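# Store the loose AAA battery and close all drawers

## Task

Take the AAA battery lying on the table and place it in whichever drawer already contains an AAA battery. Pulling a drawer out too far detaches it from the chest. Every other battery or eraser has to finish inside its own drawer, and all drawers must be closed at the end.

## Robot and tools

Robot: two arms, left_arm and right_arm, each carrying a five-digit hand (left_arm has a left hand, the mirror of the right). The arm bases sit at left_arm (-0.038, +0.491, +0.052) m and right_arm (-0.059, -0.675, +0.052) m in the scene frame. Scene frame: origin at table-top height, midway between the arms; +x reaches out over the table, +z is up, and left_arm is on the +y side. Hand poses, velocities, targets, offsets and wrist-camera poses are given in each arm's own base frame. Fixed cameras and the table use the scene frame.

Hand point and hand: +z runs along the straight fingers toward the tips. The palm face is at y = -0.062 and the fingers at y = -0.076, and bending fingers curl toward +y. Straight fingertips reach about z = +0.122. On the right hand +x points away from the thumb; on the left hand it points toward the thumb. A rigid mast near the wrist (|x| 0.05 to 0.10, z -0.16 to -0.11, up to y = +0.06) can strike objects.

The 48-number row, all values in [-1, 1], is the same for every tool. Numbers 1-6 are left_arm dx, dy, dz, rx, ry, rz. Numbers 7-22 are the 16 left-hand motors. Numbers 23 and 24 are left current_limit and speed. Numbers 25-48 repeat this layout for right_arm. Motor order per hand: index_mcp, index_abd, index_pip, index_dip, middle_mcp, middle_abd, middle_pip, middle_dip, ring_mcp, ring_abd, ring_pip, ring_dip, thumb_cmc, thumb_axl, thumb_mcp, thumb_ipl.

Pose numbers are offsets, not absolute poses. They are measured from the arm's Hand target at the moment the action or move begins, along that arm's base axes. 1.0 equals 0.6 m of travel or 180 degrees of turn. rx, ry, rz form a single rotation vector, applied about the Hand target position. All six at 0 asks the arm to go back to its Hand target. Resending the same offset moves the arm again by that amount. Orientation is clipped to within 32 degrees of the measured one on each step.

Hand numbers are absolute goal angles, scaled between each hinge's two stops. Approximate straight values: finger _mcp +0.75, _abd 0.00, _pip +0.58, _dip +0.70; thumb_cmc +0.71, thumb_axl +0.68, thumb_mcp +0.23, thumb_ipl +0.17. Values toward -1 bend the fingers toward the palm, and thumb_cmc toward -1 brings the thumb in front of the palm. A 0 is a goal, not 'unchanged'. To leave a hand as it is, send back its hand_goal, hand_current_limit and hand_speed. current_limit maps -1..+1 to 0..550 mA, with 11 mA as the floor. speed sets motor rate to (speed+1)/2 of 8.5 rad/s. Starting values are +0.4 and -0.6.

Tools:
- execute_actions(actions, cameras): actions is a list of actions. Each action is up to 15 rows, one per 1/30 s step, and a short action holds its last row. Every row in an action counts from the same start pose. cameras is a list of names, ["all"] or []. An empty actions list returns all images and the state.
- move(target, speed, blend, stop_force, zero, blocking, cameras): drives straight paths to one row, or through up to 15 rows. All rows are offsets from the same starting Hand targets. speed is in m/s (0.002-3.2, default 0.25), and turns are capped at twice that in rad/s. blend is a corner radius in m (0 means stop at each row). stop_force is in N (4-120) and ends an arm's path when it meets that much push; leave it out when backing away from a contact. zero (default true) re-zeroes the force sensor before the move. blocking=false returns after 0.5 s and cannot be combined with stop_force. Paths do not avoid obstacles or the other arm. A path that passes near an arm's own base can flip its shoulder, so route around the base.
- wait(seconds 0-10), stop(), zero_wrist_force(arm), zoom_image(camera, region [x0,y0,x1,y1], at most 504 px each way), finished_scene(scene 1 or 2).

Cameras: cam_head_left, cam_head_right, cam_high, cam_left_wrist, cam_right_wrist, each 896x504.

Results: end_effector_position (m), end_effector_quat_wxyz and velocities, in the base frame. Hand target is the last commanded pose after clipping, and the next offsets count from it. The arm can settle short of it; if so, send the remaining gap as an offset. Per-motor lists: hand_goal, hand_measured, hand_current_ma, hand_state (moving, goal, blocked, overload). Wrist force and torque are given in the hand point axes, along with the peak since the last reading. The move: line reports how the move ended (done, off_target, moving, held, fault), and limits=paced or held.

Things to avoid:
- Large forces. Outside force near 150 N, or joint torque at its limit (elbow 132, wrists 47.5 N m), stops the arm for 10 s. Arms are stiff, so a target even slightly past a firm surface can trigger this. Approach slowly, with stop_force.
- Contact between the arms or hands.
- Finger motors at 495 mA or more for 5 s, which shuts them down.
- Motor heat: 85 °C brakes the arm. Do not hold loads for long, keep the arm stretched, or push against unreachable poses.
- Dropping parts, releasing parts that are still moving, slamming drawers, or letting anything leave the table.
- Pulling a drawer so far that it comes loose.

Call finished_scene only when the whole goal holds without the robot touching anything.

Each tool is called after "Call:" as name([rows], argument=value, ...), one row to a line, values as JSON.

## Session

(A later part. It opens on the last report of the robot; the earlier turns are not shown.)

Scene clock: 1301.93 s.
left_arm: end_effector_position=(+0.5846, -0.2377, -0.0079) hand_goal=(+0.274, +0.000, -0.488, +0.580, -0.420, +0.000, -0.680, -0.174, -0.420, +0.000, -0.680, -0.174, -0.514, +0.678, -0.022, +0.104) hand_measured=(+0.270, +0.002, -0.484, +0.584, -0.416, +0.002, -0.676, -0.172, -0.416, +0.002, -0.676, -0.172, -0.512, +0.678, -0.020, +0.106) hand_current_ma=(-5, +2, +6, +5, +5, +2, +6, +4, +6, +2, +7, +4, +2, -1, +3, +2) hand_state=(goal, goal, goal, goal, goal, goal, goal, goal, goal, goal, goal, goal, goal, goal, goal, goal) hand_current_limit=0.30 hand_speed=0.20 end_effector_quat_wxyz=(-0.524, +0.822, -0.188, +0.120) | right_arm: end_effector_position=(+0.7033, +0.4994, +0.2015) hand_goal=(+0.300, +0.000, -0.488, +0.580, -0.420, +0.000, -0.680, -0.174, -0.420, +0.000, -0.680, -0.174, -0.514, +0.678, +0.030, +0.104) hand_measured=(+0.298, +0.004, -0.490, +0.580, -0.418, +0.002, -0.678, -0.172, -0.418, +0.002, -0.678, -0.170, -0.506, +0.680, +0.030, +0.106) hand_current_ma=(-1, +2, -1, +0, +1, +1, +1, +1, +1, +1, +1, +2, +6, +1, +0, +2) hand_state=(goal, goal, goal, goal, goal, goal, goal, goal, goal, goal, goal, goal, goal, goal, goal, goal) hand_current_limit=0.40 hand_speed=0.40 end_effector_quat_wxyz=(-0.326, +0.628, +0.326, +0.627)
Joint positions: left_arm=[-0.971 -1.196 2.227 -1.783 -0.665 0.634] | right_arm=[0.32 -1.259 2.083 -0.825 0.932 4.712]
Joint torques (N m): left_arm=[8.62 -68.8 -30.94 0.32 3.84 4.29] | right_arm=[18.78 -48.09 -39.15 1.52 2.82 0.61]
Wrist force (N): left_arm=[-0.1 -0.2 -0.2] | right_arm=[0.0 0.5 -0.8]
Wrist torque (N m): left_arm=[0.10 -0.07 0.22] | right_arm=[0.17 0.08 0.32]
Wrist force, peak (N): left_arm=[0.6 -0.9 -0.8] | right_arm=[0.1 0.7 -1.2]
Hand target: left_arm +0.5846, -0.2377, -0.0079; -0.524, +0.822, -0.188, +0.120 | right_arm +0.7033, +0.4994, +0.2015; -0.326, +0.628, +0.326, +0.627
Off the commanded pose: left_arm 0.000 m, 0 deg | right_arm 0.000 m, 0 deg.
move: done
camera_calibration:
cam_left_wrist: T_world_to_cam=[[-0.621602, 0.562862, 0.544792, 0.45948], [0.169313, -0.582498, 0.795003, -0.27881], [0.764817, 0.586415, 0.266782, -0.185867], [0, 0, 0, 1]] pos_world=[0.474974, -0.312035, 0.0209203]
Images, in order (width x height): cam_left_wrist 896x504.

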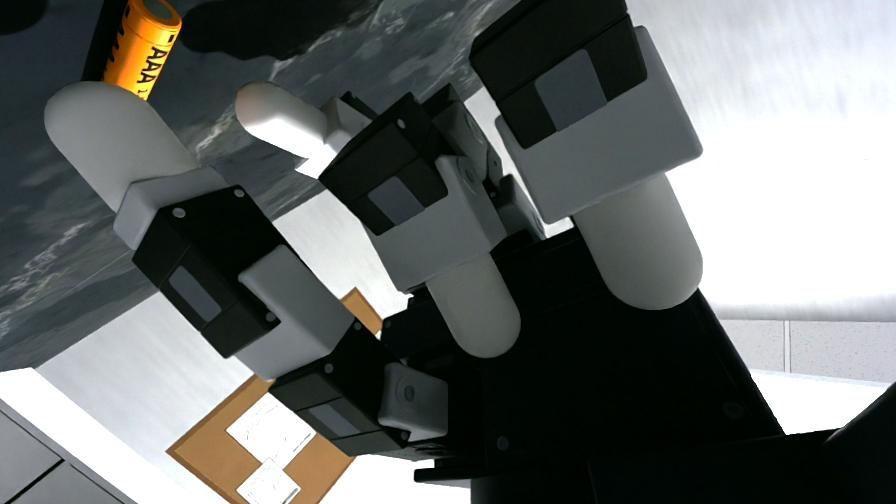

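Call:
move([
  [-0.0092,-0.0038,0,0,0,0.03,0.235,0,-0.489,0.580,-0.42,0,-0.68,-0.174,-0.42,0,-0.68,-0.174,-0.514,0.678,-0.06,0.103,0.3,0,0,0,0,0,0,0,0.300,0,-0.489,0.580,-0.42,0,-0.68,-0.174,-0.42,0,-0.68,-0.174,-0.514,0.678,0.03,0.104,0.4,0.4],
  [-0.0092,-0.0038,-0.012,0,0,0.03,0.235,0,-0.489,0.580,-0.42,0,-0.68,-0.174,-0.42,0,-0.68,-0.174,-0.514,0.678,-0.06,0.103,0.3,0,0,0,0,0,0,0,0.300,0,-0.489,0.580,-0.42,0,-0.68,-0.174,-0.42,0,-0.68,-0.174,-0.514,0.678,0.03,0.104,0.4,0.4],
], speed=0.05, cameras=["cam_left_wrist"])

Call:
zoom_image(camera="cam_left_wrist", region=[0, 0, 300, 170])

Scene clock: 1325.60 s.
left_arm: end_effector_position=(+0.5791, -0.2399, -0.0152) hand_goal=(+0.236, +0.000, -0.488, +0.580, -0.420, +0.000, -0.680, -0.174, -0.420, +0.000, -0.680, -0.174, -0.514, +0.678, -0.060, +0.104) hand_measured=(+0.236, +0.002, -0.484, +0.584, -0.416, +0.002, -0.676, -0.172, -0.416, +0.002, -0.676, -0.172, -0.512, +0.678, -0.058, +0.106) hand_current_ma=(+0, +2, +6, +5, +5, +2, +6, +4, +6, +2, +7, +4, +1, -1, +4, +2) hand_state=(goal, goal, goal, goal, goal, goal, goal, goal, goal, goal, goal, goal, goal, goal, goal, goal) hand_current_limit=0.30 hand_speed=0.00 end_effector_quat_wxyz=(-0.529, +0.830, -0.149, +0.095) | right_arm: end_effector_position=(+0.7033, +0.4994, +0.2015) hand_goal=(+0.300, +0.000, -0.488, +0.580, -0.420, +0.000, -0.680, -0.174, -0.420, +0.000, -0.680, -0.174, -0.514, +0.678, +0.030, +0.104) hand_measured=(+0.298, +0.004, -0.490, +0.580, -0.418, +0.002, -0.678, -0.172, -0.418, +0.002, -0.678, -0.170, -0.506, +0.680, +0.030, +0.106) hand_current_ma=(-1, +2, -1, +0, +1, +1, +1, +1, +1, +1, +1, +2, +6, +1, +0, +2) hand_state=(goal, goal, goal, goal, goal, goal, goal, goal, goal, goal, goal, goal, goal, goal, goal, goal) hand_current_limit=0.40 hand_speed=0.40 end_effector_quat_wxyz=(-0.326, +0.628, +0.326, +0.627)
Joint positions: left_arm=[-0.968 -1.17 2.187 -1.697 -0.734 0.541] | right_arm=[0.32 -1.259 2.083 -0.825 0.932 4.712]
Joint torques (N m): left_arm=[-5.26 -71.21 -29.43 0.83 3.31 4.07] | right_arm=[18.7 -47.77 -39.38 1.47 2.68 -0.11]
Wrist force (N): left_arm=[-0.3 -0.3 0.2] | right_arm=[-0.1 0.4 -0.8]
Wrist torque (N m): left_arm=[-0.01 -0.01 0.08] | right_arm=[0.14 0.09 0.31]
Wrist force, peak (N): left_arm=[0.2 -1.0 -0.6] | right_arm=[-0.3 0.8 -1.1]
Hand target: left_arm +0.5791, -0.2400, -0.0151; -0.529, +0.830, -0.149, +0.095 | right_arm +0.7033, +0.4994, +0.2015; -0.326, +0.628, +0.326, +0.627
Off the commanded pose: left_arm 0.000 m, 0 deg | right_arm 0.000 m, 0 deg.
move: done
camera_calibration:
cam_left_wrist: T_world_to_cam=[[-0.671909, 0.501716, 0.544812, 0.475681], [0.223426, -0.564024, 0.794957, -0.300253], [0.70613, 0.655864, 0.266876, -0.127733], [0, 0, 0, 1]] pos_world=[0.476894, -0.324231, 0.0136206]
Images, in order (width x height): cam_left_wrist 896x504.

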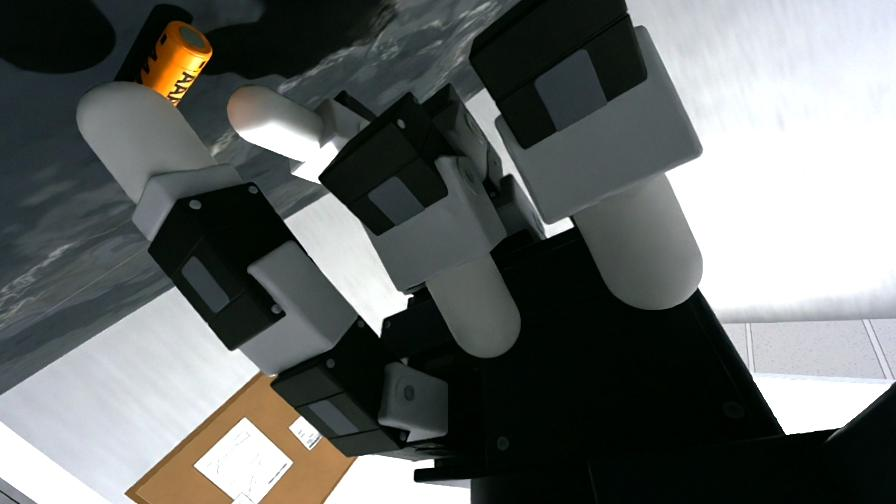

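Scaled by 1.680 from the camera's 896x504 image, which has a finer 1280x720 frame.

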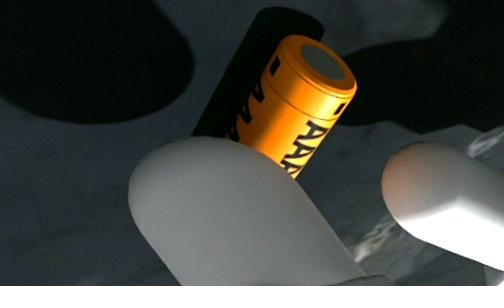

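Call:
move(target=[0,0,-0.035,0,0,0,0.235,0,-0.489,0.580,-0.42,0,-0.68,-0.174,-0.42,0,-0.68,-0.174,-0.514,0.678,-0.06,0.103,0.3,0,0,0,0,0,0,0,0.300,0,-0.489,0.580,-0.42,0,-0.68,-0.174,-0.42,0,-0.68,-0.174,-0.514,0.678,0.03,0.104,0.4,0.4], speed=0.015, stop_force=4, cameras=["cam_left_wrist"])

Call:
zoom_image(camera="cam_left_wrist", region=[0, 0, 300, 170])

Scene clock: 1336.53 s.
left_arm: end_effector_position=(+0.5791, -0.2400, -0.0229) hand_goal=(+0.236, +0.000, -0.488, +0.580, -0.420, +0.000, -0.680, -0.174, -0.420, +0.000, -0.680, -0.174, -0.514, +0.678, -0.060, +0.104) hand_measured=(+0.236, +0.002, -0.484, +0.584, -0.416, +0.002, -0.676, -0.172, -0.416, +0.002, -0.676, -0.172, -0.514, +0.678, -0.058, +0.102) hand_current_ma=(+0, +2, +6, +5, +5, +2, +6, +4, +6, +2, +7, +4, +1, -1, +5, -2) hand_state=(goal, goal, goal, goal, goal, goal, goal, goal, goal, goal, goal, goal, goal, goal, goal, goal) hand_current_limit=0.30 hand_speed=0.00 end_effector_quat_wxyz=(-0.529, +0.830, -0.149, +0.095) | right_arm: end_effector_position=(+0.7033, +0.4994, +0.2015) hand_goal=(+0.300, +0.000, -0.488, +0.580, -0.420, +0.000, -0.680, -0.174, -0.420, +0.000, -0.680, -0.174, -0.514, +0.678, +0.030, +0.104) hand_measured=(+0.298, +0.004, -0.490, +0.580, -0.418, +0.002, -0.678, -0.172, -0.418, +0.002, -0.678, -0.170, -0.506, +0.680, +0.030, +0.106) hand_current_ma=(-1, +2, -1, +0, +1, +1, +1, +1, +1, +1, +1, +2, +6, +1, +0, +2) hand_state=(goal, goal, goal, goal, goal, goal, goal, goal, goal, goal, goal, goal, goal, goal, goal, goal) hand_current_limit=0.40 hand_speed=0.40 end_effector_quat_wxyz=(-0.326, +0.628, +0.326, +0.627)
Joint positions: left_arm=[-0.968 -1.157 2.189 -1.713 -0.734 0.541] | right_arm=[0.32 -1.259 2.083 -0.825 0.932 4.712]
Joint torques (N m): left_arm=[-8.26 -61.72 -30.32 0.15 -1.22 2.76] | right_arm=[18.78 -48.1 -39.49 1.44 2.71 -0.59]
Wrist force (N): left_arm=[-0.5 -5.1 -3.1] | right_arm=[-0.1 0.9 -0.5]
Wrist torque (N m): left_arm=[-0.34 0.04 -0.02] | right_arm=[0.19 0.09 0.32]
Wrist force, peak (N): left_arm=[-1.2 -14.3 -8.3] | right_arm=[-0.4 0.7 -1.2]
Hand target: left_arm +0.5791, -0.2400, -0.0229; -0.529, +0.830, -0.149, +0.095 (not the last commanded pose) | right_arm +0.7033, +0.4994, +0.2015; -0.326, +0.628, +0.326, +0.627
Off the commanded pose: left_arm 0.013 m, 0 deg | right_arm 0.000 m, 0 deg.
move: contact (left_arm)
camera_calibration:
cam_left_wrist: T_world_to_cam=[[-0.671851, 0.501862, 0.544748, 0.479897], [0.223292, -0.564015, 0.795002, -0.294064], [0.706227, 0.655761, 0.266873, -0.125758], [0, 0, 0, 1]] pos_world=[0.476895, -0.324231, 0.00592031]
Images, in order (width x height): cam_left_wrist 896x504.

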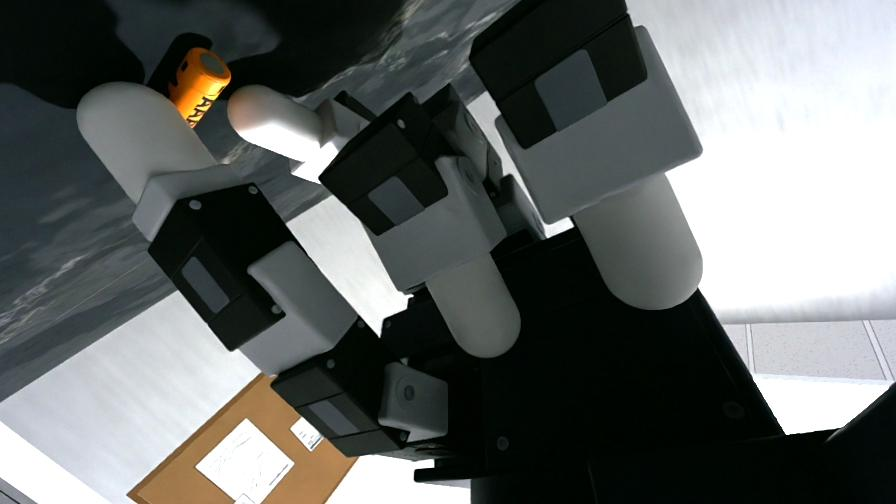

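Scaled by 1.680 from the camera's 896x504 image, which has a finer 1280x720 frame.

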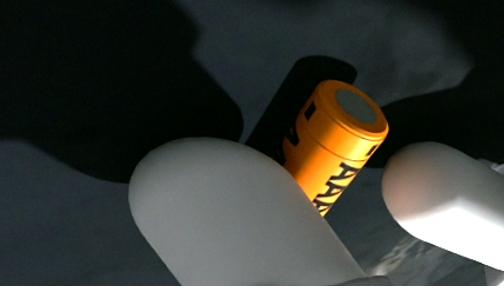

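Call:
move(target=[0,0,0.001,0,0,0,0.12,0,-0.489,0.580,-0.42,0,-0.68,-0.174,-0.42,0,-0.68,-0.174,-0.514,0.678,-0.20,0.09,0.3,-0.5,0,0,0,0,0,0,0.300,0,-0.489,0.580,-0.42,0,-0.68,-0.174,-0.42,0,-0.68,-0.174,-0.514,0.678,0.03,0.104,0.4,0.4], cameras=["cam_left_wrist"])

Call:
zoom_image(camera="cam_left_wrist", region=[0, 0, 300, 170])

Scene clock: 1343.00 s.
left_arm: end_effector_position=(+0.5791, -0.2400, -0.0223) hand_goal=(+0.120, +0.000, -0.488, +0.580, -0.420, +0.000, -0.680, -0.174, -0.420, +0.000, -0.680, -0.174, -0.514, +0.678, -0.200, +0.090) hand_measured=(+0.152, +0.000, -0.476, +0.584, -0.416, +0.002, -0.676, -0.172, -0.416, +0.002, -0.676, -0.172, -0.514, +0.678, -0.112, +0.112) hand_current_ma=(+92, +1, +27, +7, +5, +2, +6, +4, +6, +2, +7, +4, +1, +0, +358, +76) hand_state=(blocked, goal, goal, goal, goal, goal, goal, goal, goal, goal, goal, goal, goal, goal, blocked, blocked) hand_current_limit=0.30 hand_speed=-0.50 end_effector_quat_wxyz=(-0.529, +0.830, -0.149, +0.095) | right_arm: end_effector_position=(+0.7033, +0.4994, +0.2015) hand_goal=(+0.300, +0.000, -0.488, +0.580, -0.420, +0.000, -0.680, -0.174, -0.420, +0.000, -0.680, -0.174, -0.514, +0.678, +0.030, +0.104) hand_measured=(+0.298, +0.004, -0.490, +0.580, -0.418, +0.002, -0.678, -0.172, -0.418, +0.002, -0.678, -0.170, -0.506, +0.680, +0.030, +0.106) hand_current_ma=(-1, +2, -1, +0, +1, +1, +1, +1, +1, +1, +1, +2, +6, +1, +0, +2) hand_state=(goal, goal, goal, goal, goal, goal, goal, goal, goal, goal, goal, goal, goal, goal, goal, goal) hand_current_limit=0.40 hand_speed=0.40 end_effector_quat_wxyz=(-0.326, +0.628, +0.326, +0.627)
Joint positions: left_arm=[-0.968 -1.158 2.189 -1.711 -0.734 0.541] | right_arm=[0.32 -1.259 2.083 -0.825 0.932 4.712]
Joint torques (N m): left_arm=[-10.84 -70.81 -31.96 0.63 -1 2.76] | right_arm=[18.95 -49.25 -39.55 1.14 2.75 -0.75]
Wrist force (N): left_arm=[-0.3 -1.4 -0.7] | right_arm=[-0.1 0.5 -1.1]
Wrist torque (N m): left_arm=[-0.02 0.01 0.02] | right_arm=[0.20 0.10 0.31]
Wrist force, peak (N): left_arm=[-0.4 -5.4 -3.3] | right_arm=[-0.4 1.1 -0.8]
Hand target: left_arm +0.5791, -0.2400, -0.0223; -0.529, +0.830, -0.149, +0.095 | right_arm +0.7033, +0.4994, +0.2015; -0.326, +0.628, +0.326, +0.627
Off the commanded pose: left_arm 0.000 m, 0 deg | right_arm 0.000 m, 0 deg.
move: done
camera_calibration:
cam_left_wrist: T_world_to_cam=[[-0.671859, 0.501853, 0.544746, 0.479571], [0.223363, -0.563949, 0.795028, -0.294554], [0.706197, 0.655823, 0.266799, -0.125883], [0, 0, 0, 1]] pos_world=[0.476895, -0.324231, 0.00652011]
Images, in order (width x height): cam_left_wrist 896x504.

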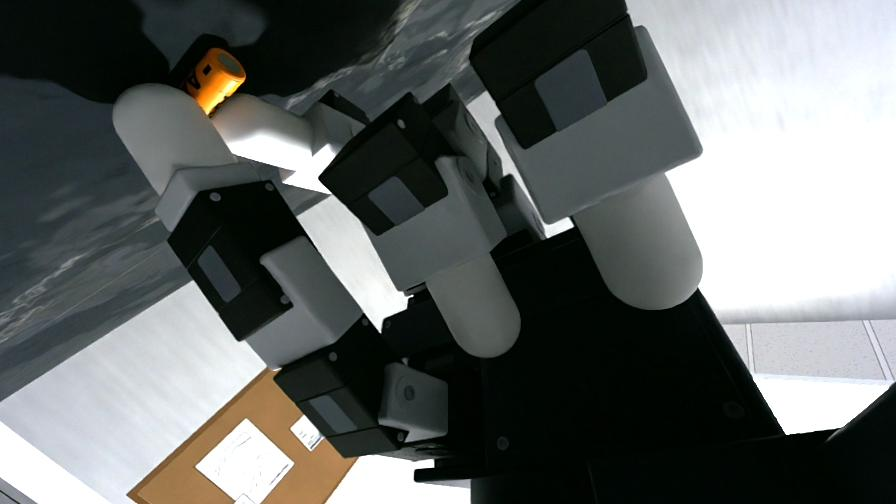

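Scaled by 1.680 from the camera's 896x504 image, which has a finer 1280x720 frame.

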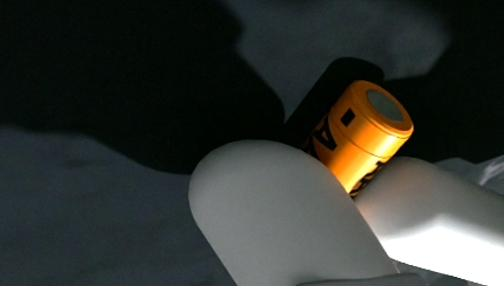

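Call:
move(target=[0,0,0.06,0,0,0,0.12,0,-0.489,0.580,-0.42,0,-0.68,-0.174,-0.42,0,-0.68,-0.174,-0.514,0.678,-0.20,0.09,0.3,-0.5,0,0,0,0,0,0,0.300,0,-0.489,0.580,-0.42,0,-0.68,-0.174,-0.42,0,-0.68,-0.174,-0.514,0.678,0.03,0.104,0.4,0.4], speed=0.05, cameras=["cam_left_wrist"])

Call:
zoom_image(camera="cam_left_wrist", region=[0, 0, 300, 170])

Scene clock: 1349.63 s.
left_arm: end_effector_position=(+0.5791, -0.2401, +0.0138) hand_goal=(+0.120, +0.000, -0.488, +0.580, -0.420, +0.000, -0.680, -0.174, -0.420, +0.000, -0.680, -0.174, -0.514, +0.678, -0.200, +0.090) hand_measured=(+0.156, +0.000, -0.464, +0.592, -0.416, +0.002, -0.676, -0.172, -0.416, +0.002, -0.676, -0.172, -0.514, +0.678, -0.122, +0.112) hand_current_ma=(+114, +1, +61, +25, +5, +2, +6, +4, +6, +2, +7, +4, +1, +0, +357, +77) hand_state=(blocked, goal, blocked, goal, goal, goal, goal, goal, goal, goal, goal, goal, goal, goal, blocked, blocked) hand_current_limit=0.30 hand_speed=-0.50 end_effector_quat_wxyz=(-0.529, +0.830, -0.149, +0.095) | right_arm: end_effector_position=(+0.7033, +0.4994, +0.2015) hand_goal=(+0.300, +0.000, -0.488, +0.580, -0.420, +0.000, -0.680, -0.174, -0.420, +0.000, -0.680, -0.174, -0.514, +0.678, +0.030, +0.104) hand_measured=(+0.298, +0.004, -0.490, +0.580, -0.418, +0.002, -0.678, -0.172, -0.418, +0.002, -0.678, -0.170, -0.506, +0.680, +0.030, +0.106) hand_current_ma=(-1, +2, -1, +0, +1, +1, +1, +1, +1, +1, +1, +2, +6, +1, +0, +2) hand_state=(goal, goal, goal, goal, goal, goal, goal, goal, goal, goal, goal, goal, goal, goal, goal, goal) hand_current_limit=0.40 hand_speed=0.40 end_effector_quat_wxyz=(-0.326, +0.628, +0.326, +0.627)
Joint positions: left_arm=[-0.968 -1.219 2.177 -1.64 -0.734 0.541] | right_arm=[0.32 -1.259 2.083 -0.825 0.932 4.712]
Joint torques (N m): left_arm=[0.15 -51.73 -22.28 -3.74 1.72 1.06] | right_arm=[18 -47.79 -39.22 1.12 2.47 -1.56]
Wrist force (N): left_arm=[-0.3 0.0 0.0] | right_arm=[0.0 0.6 -0.8]
Wrist torque (N m): left_arm=[0.04 -0.01 0.06] | right_arm=[0.19 0.08 0.32]
Wrist force, peak (N): left_arm=[0.0 -1.8 -0.7] | right_arm=[0.0 0.7 -1.2]
Hand target: left_arm +0.5791, -0.2400, +0.0137; -0.529, +0.830, -0.149, +0.095 | right_arm +0.7033, +0.4994, +0.2015; -0.326, +0.628, +0.326, +0.627
Off the commanded pose: left_arm 0.000 m, 0 deg | right_arm 0.000 m, 0 deg.
move: done
camera_calibration:
cam_left_wrist: T_world_to_cam=[[-0.671835, 0.501957, 0.544681, 0.460048], [0.223279, -0.56391, 0.79508, -0.323282], [0.706247, 0.655778, 0.266778, -0.135557], [0, 0, 0, 1]] pos_world=[0.476995, -0.324331, 0.0426198]
Images, in order (width x height): cam_left_wrist 896x504.

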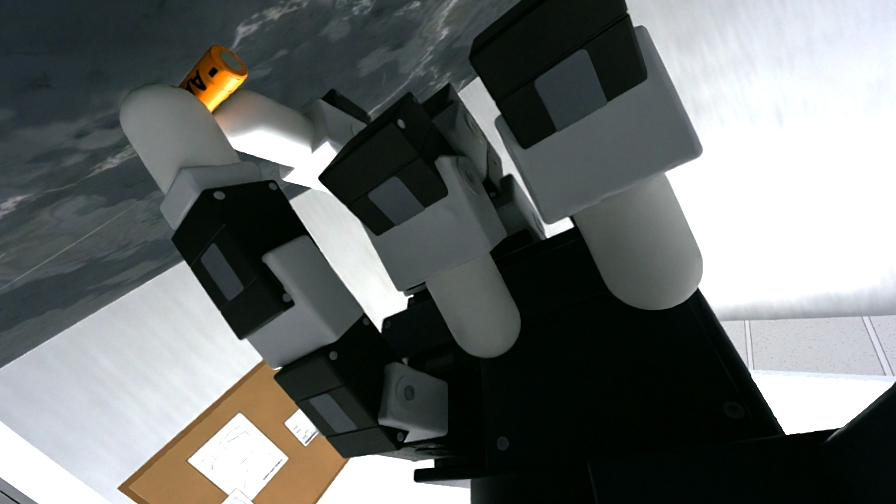

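Scaled by 1.680 from the camera's 896x504 image, which has a finer 1280x720 frame.

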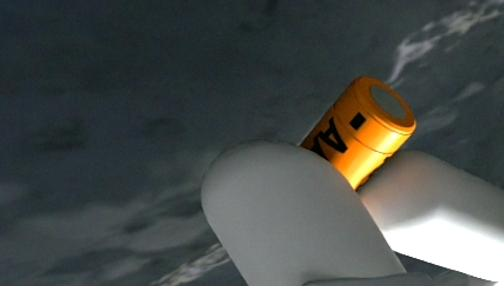

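Call:
move([
  [0,0,0.6,0,0,0,0.12,0,-0.489,0.580,-0.42,0,-0.68,-0.174,-0.42,0,-0.68,-0.174,-0.514,0.678,-0.20,0.09,0.3,-0.5,-0.1,-0.15,0,0,0,0,0.300,0,-0.489,0.580,-0.42,0,-0.68,-0.174,-0.42,0,-0.68,-0.174,-0.514,0.678,0.03,0.104,0.4,0.4],
  [0.6053,-0.568,0.6188,0.1542,-0.0806,-0.4313,0.12,0,-0.489,0.580,-0.42,0,-0.68,-0.174,-0.42,0,-0.68,-0.174,-0.514,0.678,-0.20,0.09,0.3,-0.5,-0.1,-0.15,0,0,0,0,0.300,0,-0.489,0.580,-0.42,0,-0.68,-0.174,-0.42,0,-0.68,-0.174,-0.514,0.678,0.03,0.104,0.4,0.4],
], speed=0.25, blend=[0.1, 0], cameras=["all"])

Call:
zoom_image(camera="cam_head_left", region=[420, 90, 620, 260])

Scene clock: 1512.47 s.
left_arm: end_effector_position=(+0.9423, -0.5807, +0.3849) hand_goal=(+0.120, +0.000, -0.488, +0.580, -0.420, +0.000, -0.680, -0.174, -0.420, +0.000, -0.680, -0.174, -0.514, +0.678, -0.200, +0.090) hand_measured=(+0.158, +0.000, -0.464, +0.592, -0.416, +0.002, -0.676, -0.172, -0.416, +0.002, -0.676, -0.172, -0.512, +0.678, -0.122, +0.112) hand_current_ma=(+115, +1, +62, +26, +5, +2, +6, +4, +6, +2, +7, +4, +3, +0, +357, +78) hand_state=(blocked, goal, blocked, goal, goal, goal, goal, goal, goal, goal, goal, goal, goal, goal, blocked, blocked) hand_current_limit=0.30 hand_speed=-0.50 end_effector_quat_wxyz=(+0.536, -0.398, +0.585, -0.461) | right_arm: end_effector_position=(+0.6433, +0.4094, +0.2015) hand_goal=(+0.300, +0.000, -0.488, +0.580, -0.420, +0.000, -0.680, -0.174, -0.420, +0.000, -0.680, -0.174, -0.514, +0.678, +0.030, +0.104) hand_measured=(+0.298, +0.004, -0.490, +0.580, -0.418, +0.002, -0.678, -0.172, -0.418, +0.002, -0.678, -0.170, -0.506, +0.680, +0.030, +0.106) hand_current_ma=(-1, +2, -1, +0, +1, +1, +1, +1, +1, +1, +1, +2, +6, +1, +0, +2) hand_state=(goal, goal, goal, goal, goal, goal, goal, goal, goal, goal, goal, goal, goal, goal, goal, goal) hand_current_limit=0.40 hand_speed=0.40 end_effector_quat_wxyz=(-0.326, +0.628, +0.326, +0.627)
Joint positions: left_arm=[-0.867 -0.886 1.443 -3.699 -0.817 3.404] | right_arm=[0.182 -1.396 2.275 -0.878 0.794 4.712]
Joint torques (N m): left_arm=[-6.86 -96.92 -45.07 -3.09 -3.36 -2.18] | right_arm=[12.48 -33.94 -37.93 1.24 1.75 1.06]
Wrist force (N): left_arm=[-0.9 -0.3 -0.2] | right_arm=[-0.4 0.5 -0.8]
Wrist torque (N m): left_arm=[-0.15 -0.05 0.02] | right_arm=[0.14 0.13 0.27]
Wrist force, peak (N): left_arm=[0.1 2.6 1.3] | right_arm=[0.0 1.0 -1.0]
Hand target: left_arm +0.9423, -0.5808, +0.3850; +0.536, -0.398, +0.585, -0.461 | right_arm +0.6433, +0.4094, +0.2015; -0.326, +0.628, +0.326, +0.627
Off the commanded pose: left_arm 0.000 m, 0 deg | right_arm 0.000 m, 0 deg.
move: done
camera_calibration:
cam_left_wrist: T_world_to_cam=[[0.0545103, 0.620461, 0.78234, -0.0342707], [-0.79918, -0.442606, 0.406707, 0.29185], [0.598614, -0.647401, 0.471734, -1.00187], [0, 0, 0, 1]] pos_world=[0.834841, -0.498171, 0.380729]
cam_right_wrist: T_world_to_cam=[[0.48442, -0.405511, -0.775176, 0.0419724], [-0.872498, -0.288671, -0.394228, 0.711307], [-0.0639067, 0.867312, -0.493645, -0.0898687], [0, 0, 0, 1]] pos_world=[0.594539, 0.300298, 0.26859]

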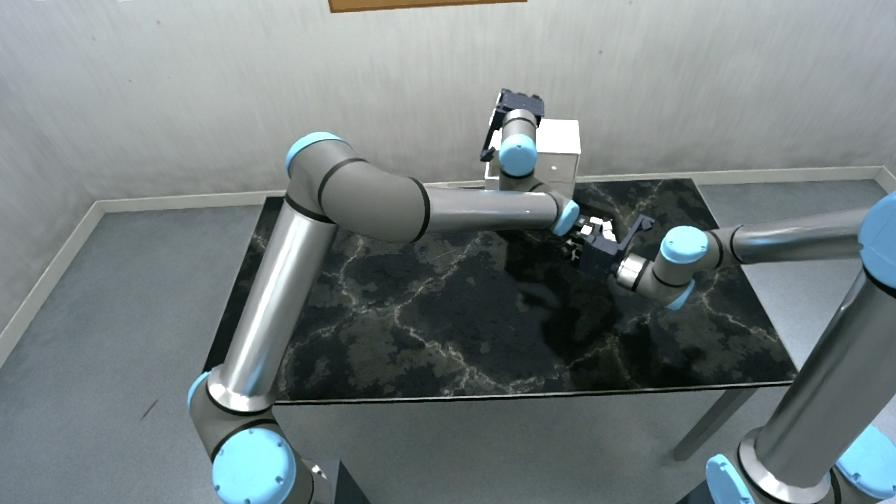

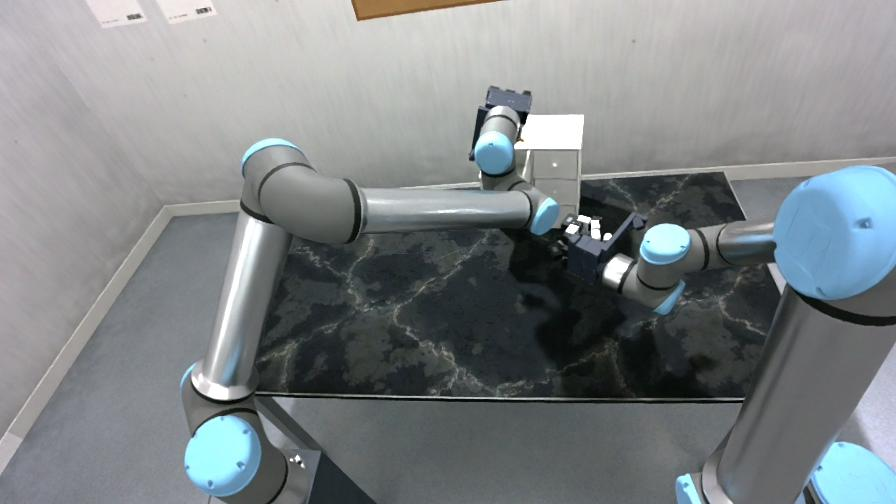

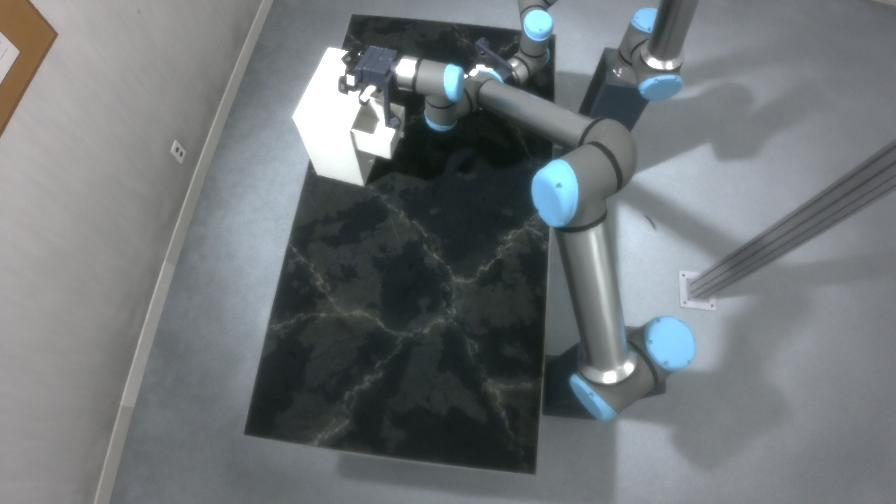

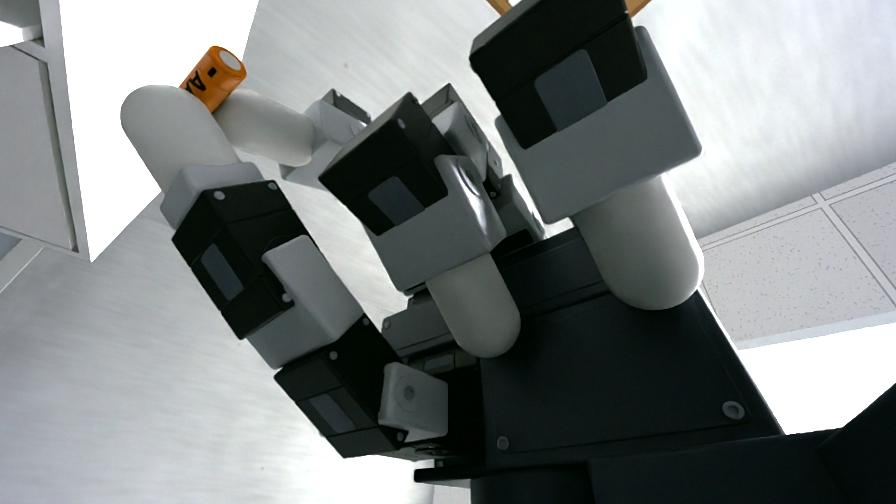

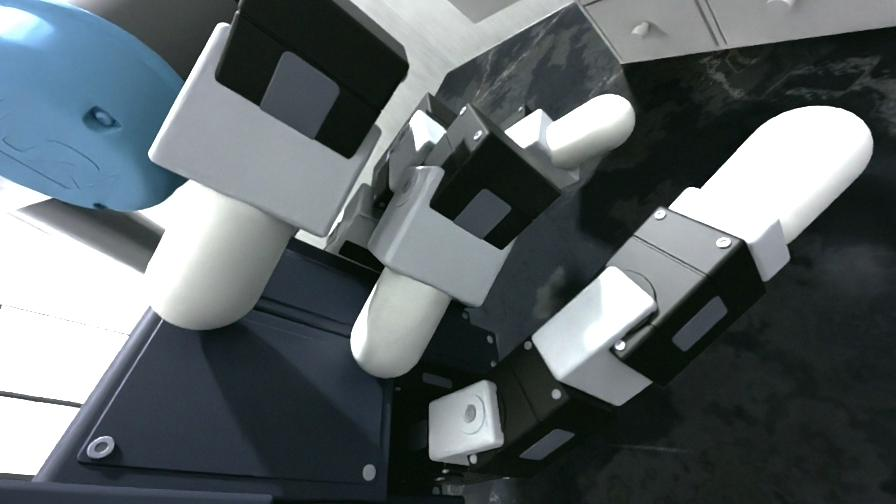

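Scaled by 2.520 from the camera's 896x504 image, which has a finer 1280x720 frame.

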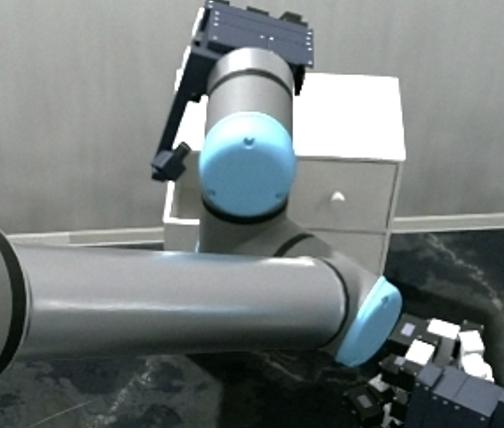

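Call:
execute_actions(actions=[], cameras=["all"])

Call:
zoom_image(camera="cam_high", region=[300, 20, 480, 180])

Call:
zoom_image(camera="cam_left_wrist", region=[0, 0, 500, 504])

Scene clock: 1545.13 s.
left_arm: end_effector_position=(+0.9423, -0.5808, +0.3850) hand_goal=(+0.120, +0.000, -0.488, +0.580, -0.420, +0.000, -0.680, -0.174, -0.420, +0.000, -0.680, -0.174, -0.514, +0.678, -0.200, +0.090) hand_measured=(+0.158, +0.000, -0.464, +0.592, -0.416, +0.002, -0.676, -0.172, -0.416, +0.002, -0.676, -0.172, -0.512, +0.678, -0.122, +0.112) hand_current_ma=(+115, +1, +62, +26, +5, +2, +6, +4, +6, +2, +7, +4, +3, +0, +357, +78) hand_state=(blocked, goal, blocked, goal, goal, goal, goal, goal, goal, goal, goal, goal, goal, goal, blocked, blocked) hand_current_limit=0.30 hand_speed=-0.50 end_effector_quat_wxyz=(+0.536, -0.398, +0.585, -0.461) | right_arm: end_effector_position=(+0.6433, +0.4094, +0.2015) hand_goal=(+0.300, +0.000, -0.488, +0.580, -0.420, +0.000, -0.680, -0.174, -0.420, +0.000, -0.680, -0.174, -0.514, +0.678, +0.030, +0.104) hand_measured=(+0.298, +0.004, -0.490, +0.580, -0.418, +0.002, -0.678, -0.172, -0.418, +0.002, -0.678, -0.170, -0.506, +0.680, +0.030, +0.106) hand_current_ma=(-1, +2, -1, +0, +1, +1, +1, +1, +1, +1, +1, +2, +6, +1, +0, +2) hand_state=(goal, goal, goal, goal, goal, goal, goal, goal, goal, goal, goal, goal, goal, goal, goal, goal) hand_current_limit=0.40 hand_speed=0.40 end_effector_quat_wxyz=(-0.326, +0.628, +0.326, +0.627)
Joint positions: left_arm=[-0.867 -0.886 1.443 -3.699 -0.817 3.404] | right_arm=[0.182 -1.396 2.275 -0.878 0.794 4.712]
Joint velocities: within noise
Joint torques (N m): left_arm=[-10.3 -95.04 -47.37 -3.49 -3.17 2.25] | right_arm=[12.03 -34.91 -37.56 1.49 1.74 1.11]
Wrist force (N): left_arm=[-0.7 -0.4 -0.2] | right_arm=[-0.2 0.3 -0.9]
Wrist torque (N m): left_arm=[-0.17 -0.08 0.05] | right_arm=[0.12 0.11 0.28]
Wrist force, peak (N): left_arm=[-0.9 -0.2 -0.7] | right_arm=[-0.4 0.0 -1.2]
Hand target: left_arm +0.9423, -0.5808, +0.3850; +0.536, -0.398, +0.585, -0.461 | right_arm +0.6433, +0.4094, +0.2015; -0.326, +0.628, +0.326, +0.627
Off the commanded pose: left_arm 0.000 m, 0 deg | right_arm 0.000 m, 0 deg.
camera_calibration:
cam_left_wrist: T_world_to_cam=[[0.0545976, 0.620513, 0.782293, -0.0343776], [-0.79932, -0.442379, 0.40668, 0.292049], [0.59842, -0.647506, 0.471836, -1.00184], [0, 0, 0, 1]] pos_world=[0.834841, -0.498172, 0.380829]
cam_right_wrist: T_world_to_cam=[[0.48442, -0.405511, -0.775176, 0.0419724], [-0.872498, -0.288671, -0.394228, 0.711307], [-0.0639067, 0.867312, -0.493645, -0.0898687], [0, 0, 0, 1]] pos_world=[0.594539, 0.300298, 0.26859]

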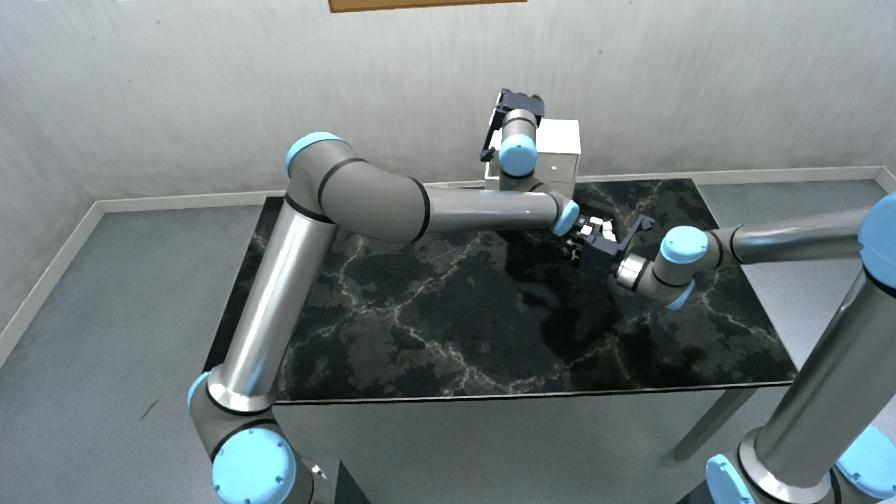

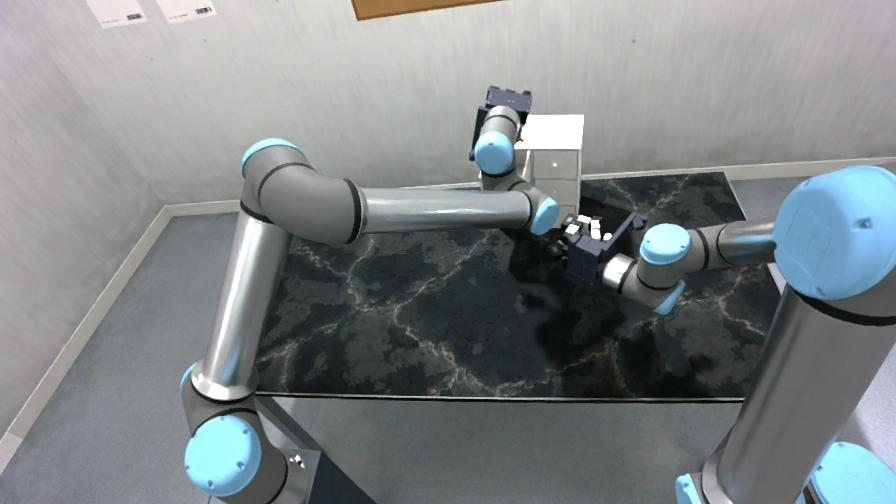

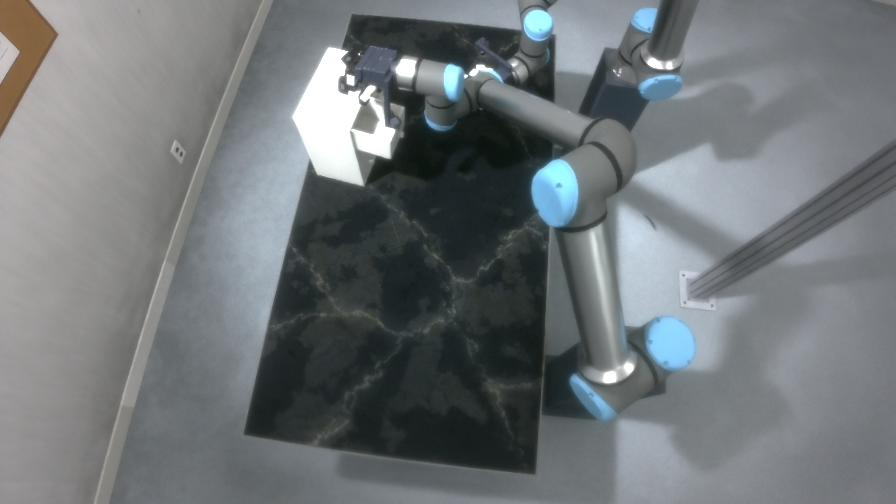

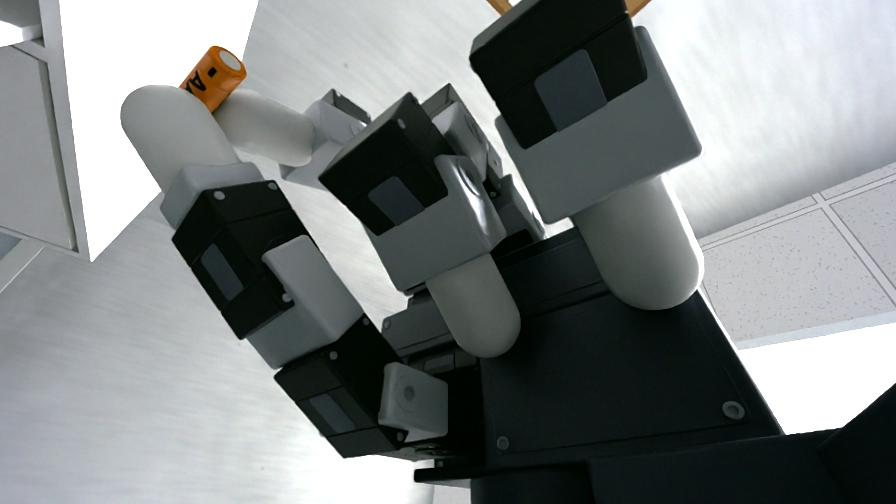

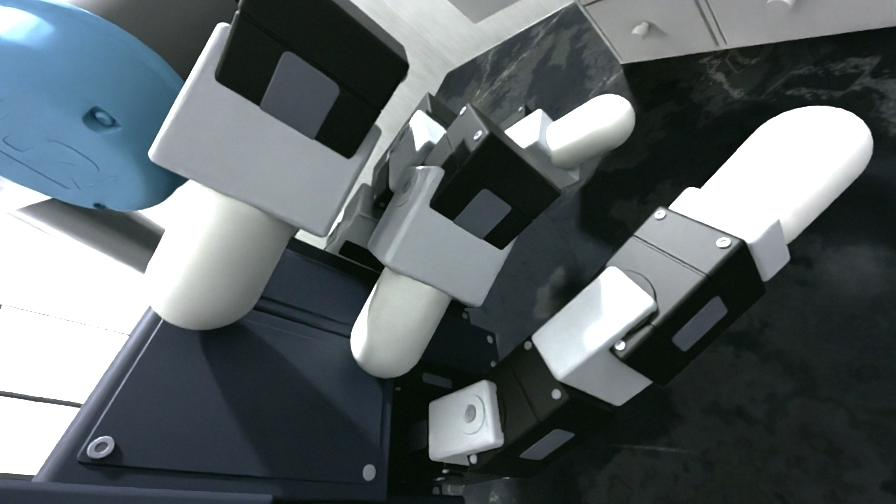

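Scaled by 2.800 from the camera's 896x504 image, which has a finer 1280x720 frame.

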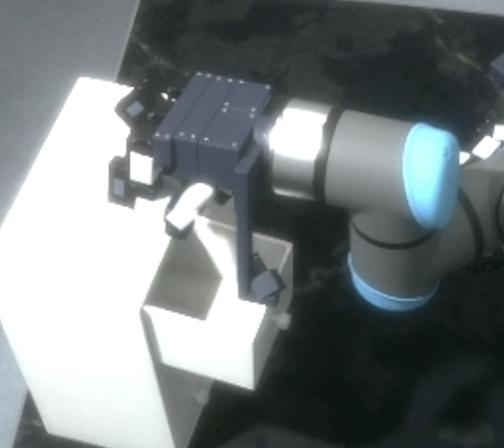

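Scaled by 1.000.

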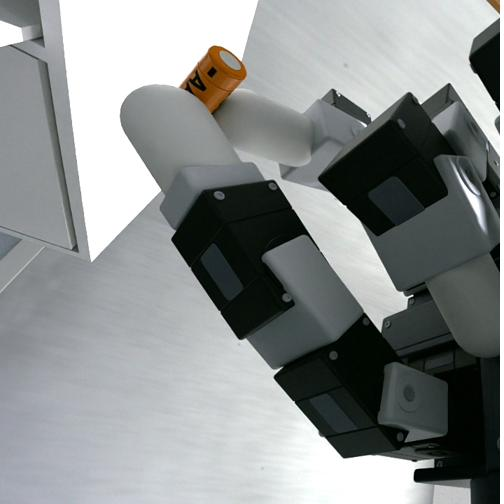

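Call:
move([
  [-0.025,0.008,0,0,0,0,0.120,0,-0.488,0.580,-0.420,0,-0.680,-0.174,-0.420,0,-0.680,-0.174,-0.514,0.678,-0.200,0.090,0.3,-0.5,0,0,0,0,0,0,0.300,0,-0.488,0.580,-0.420,0,-0.680,-0.174,-0.420,0,-0.680,-0.174,-0.514,0.678,0.030,0.104,0.4,0.4],
  [-0.025,0.008,-0.1417,0,0,0,0.120,0,-0.488,0.580,-0.420,0,-0.680,-0.174,-0.420,0,-0.680,-0.174,-0.514,0.678,-0.200,0.090,0.3,-0.5,0,0,0,0,0,0,0.300,0,-0.488,0.580,-0.420,0,-0.680,-0.174,-0.420,0,-0.680,-0.174,-0.514,0.678,0.030,0.104,0.4,0.4],
], speed=0.08, stop_force=6, cameras=["cam_high", "cam_left_wrist", "cam_head_right"])

Call:
zoom_image(camera="cam_high", region=[300, 20, 480, 180])

Scene clock: 1603.83 s.
left_arm: end_effector_position=(+0.9272, -0.5760, +0.3062) hand_goal=(+0.120, +0.000, -0.488, +0.580, -0.420, +0.000, -0.680, -0.174, -0.420, +0.000, -0.680, -0.174, -0.514, +0.678, -0.200, +0.090) hand_measured=(+0.180, -0.006, -0.470, +0.592, -0.418, +0.002, -0.676, -0.172, -0.418, +0.002, -0.676, -0.172, -0.512, +0.678, -0.138, +0.112) hand_current_ma=(+211, -8, +43, +26, +4, +2, +6, +4, +5, +2, +7, +4, +3, +0, +283, +78) hand_state=(blocked, goal, goal, goal, goal, goal, goal, goal, goal, goal, goal, goal, goal, goal, blocked, blocked) hand_current_limit=0.30 hand_speed=-0.50 end_effector_quat_wxyz=(+0.536, -0.398, +0.585, -0.461) | right_arm: end_effector_position=(+0.6433, +0.4094, +0.2015) hand_goal=(+0.300, +0.000, -0.488, +0.580, -0.420, +0.000, -0.680, -0.174, -0.420, +0.000, -0.680, -0.174, -0.514, +0.678, +0.030, +0.104) hand_measured=(+0.298, +0.004, -0.490, +0.580, -0.418, +0.002, -0.678, -0.172, -0.418, +0.002, -0.678, -0.170, -0.506, +0.680, +0.030, +0.106) hand_current_ma=(-1, +2, -1, +0, +1, +1, +1, +1, +1, +1, +1, +2, +6, +1, +0, +2) hand_state=(goal, goal, goal, goal, goal, goal, goal, goal, goal, goal, goal, goal, goal, goal, goal, goal) hand_current_limit=0.40 hand_speed=0.40 end_effector_quat_wxyz=(-0.326, +0.628, +0.326, +0.627)
Joint positions: left_arm=[-0.877 -0.831 1.51 -3.821 -0.807 3.404] | right_arm=[0.182 -1.396 2.275 -0.878 0.794 4.712]
Joint torques (N m): left_arm=[8.46 -95.31 -44.16 -3.74 0.57 2.29] | right_arm=[11.81 -34.13 -37.8 1.34 1.65 0.92]
Wrist force (N): left_arm=[-1.5 -1.0 -2.0] | right_arm=[-0.5 0.0 -0.8]
Wrist torque (N m): left_arm=[-0.07 0.00 -0.02] | right_arm=[0.08 0.14 0.26]
Wrist force, peak (N): left_arm=[-5.9 -27.4 -9.0] | right_arm=[-0.6 0.5 -1.1]
Hand target: left_arm +0.9272, -0.5760, +0.3062; +0.536, -0.398, +0.585, -0.461 (not the last commanded pose) | right_arm +0.6433, +0.4094, +0.2015; -0.326, +0.628, +0.326, +0.627
Off the commanded pose: left_arm 0.006 m, 0 deg | right_arm 0.000 m, 0 deg.
move: contact (left_arm); path passed 1 of 2 targets
camera_calibration:
cam_left_wrist: T_world_to_cam=[[0.0546535, 0.620543, 0.782265, 0.0250851], [-0.799316, -0.442336, 0.406735, 0.31423], [0.598421, -0.647506, 0.471835, -0.952579], [0, 0, 0, 1]] pos_world=[0.819842, -0.493372, 0.302028]
Images, in order (width x height): cam_head_right 896x504, cam_high 896x504, cam_left_wrist 896x504.

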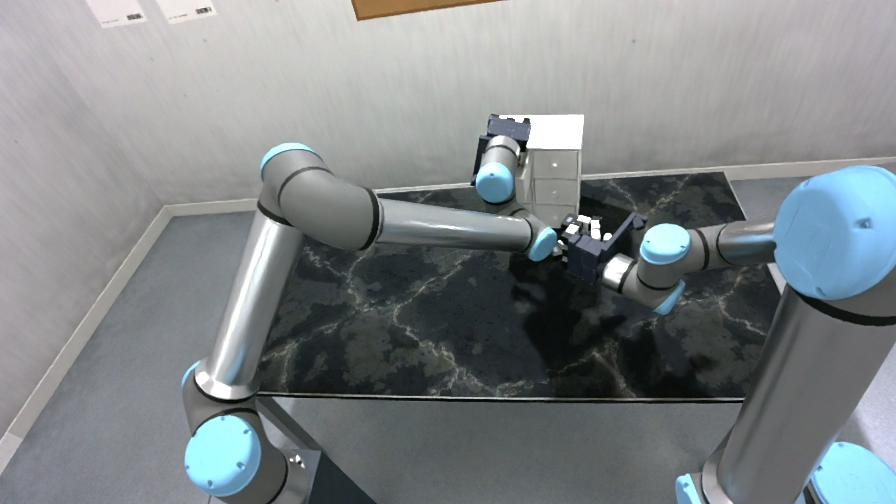

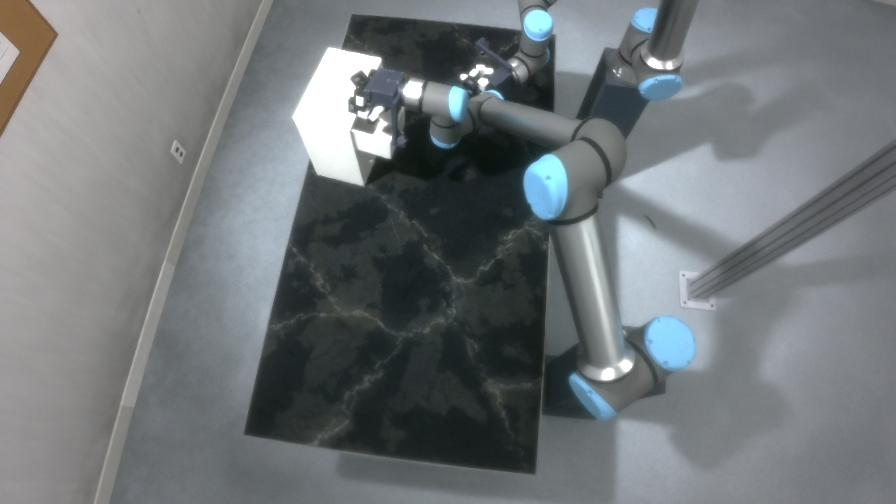

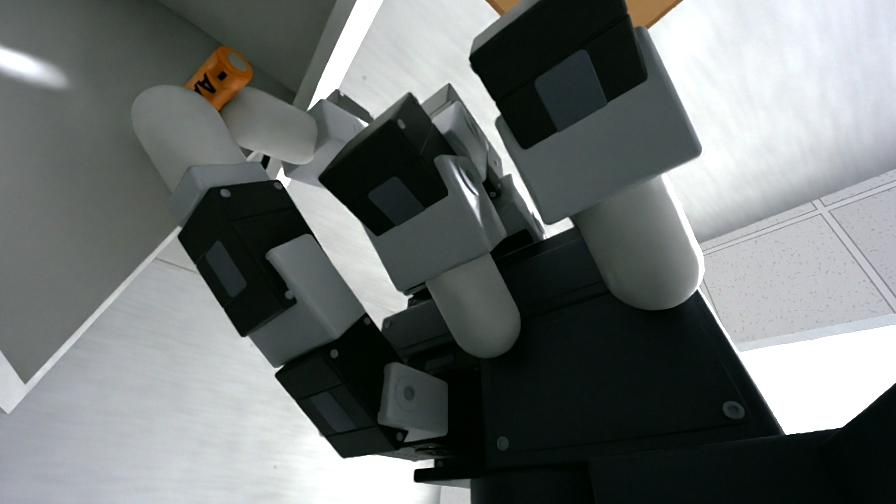

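Scaled by 2.800 from the camera's 896x504 image, which has a finer 1280x720 frame.

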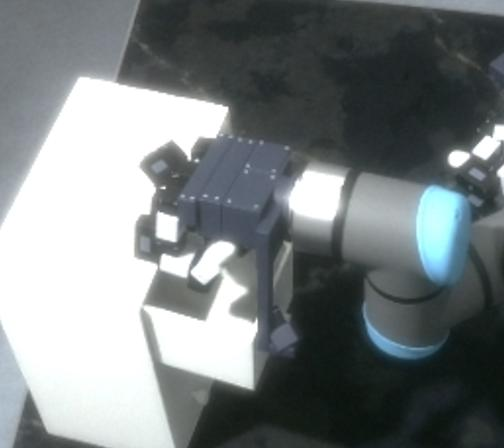

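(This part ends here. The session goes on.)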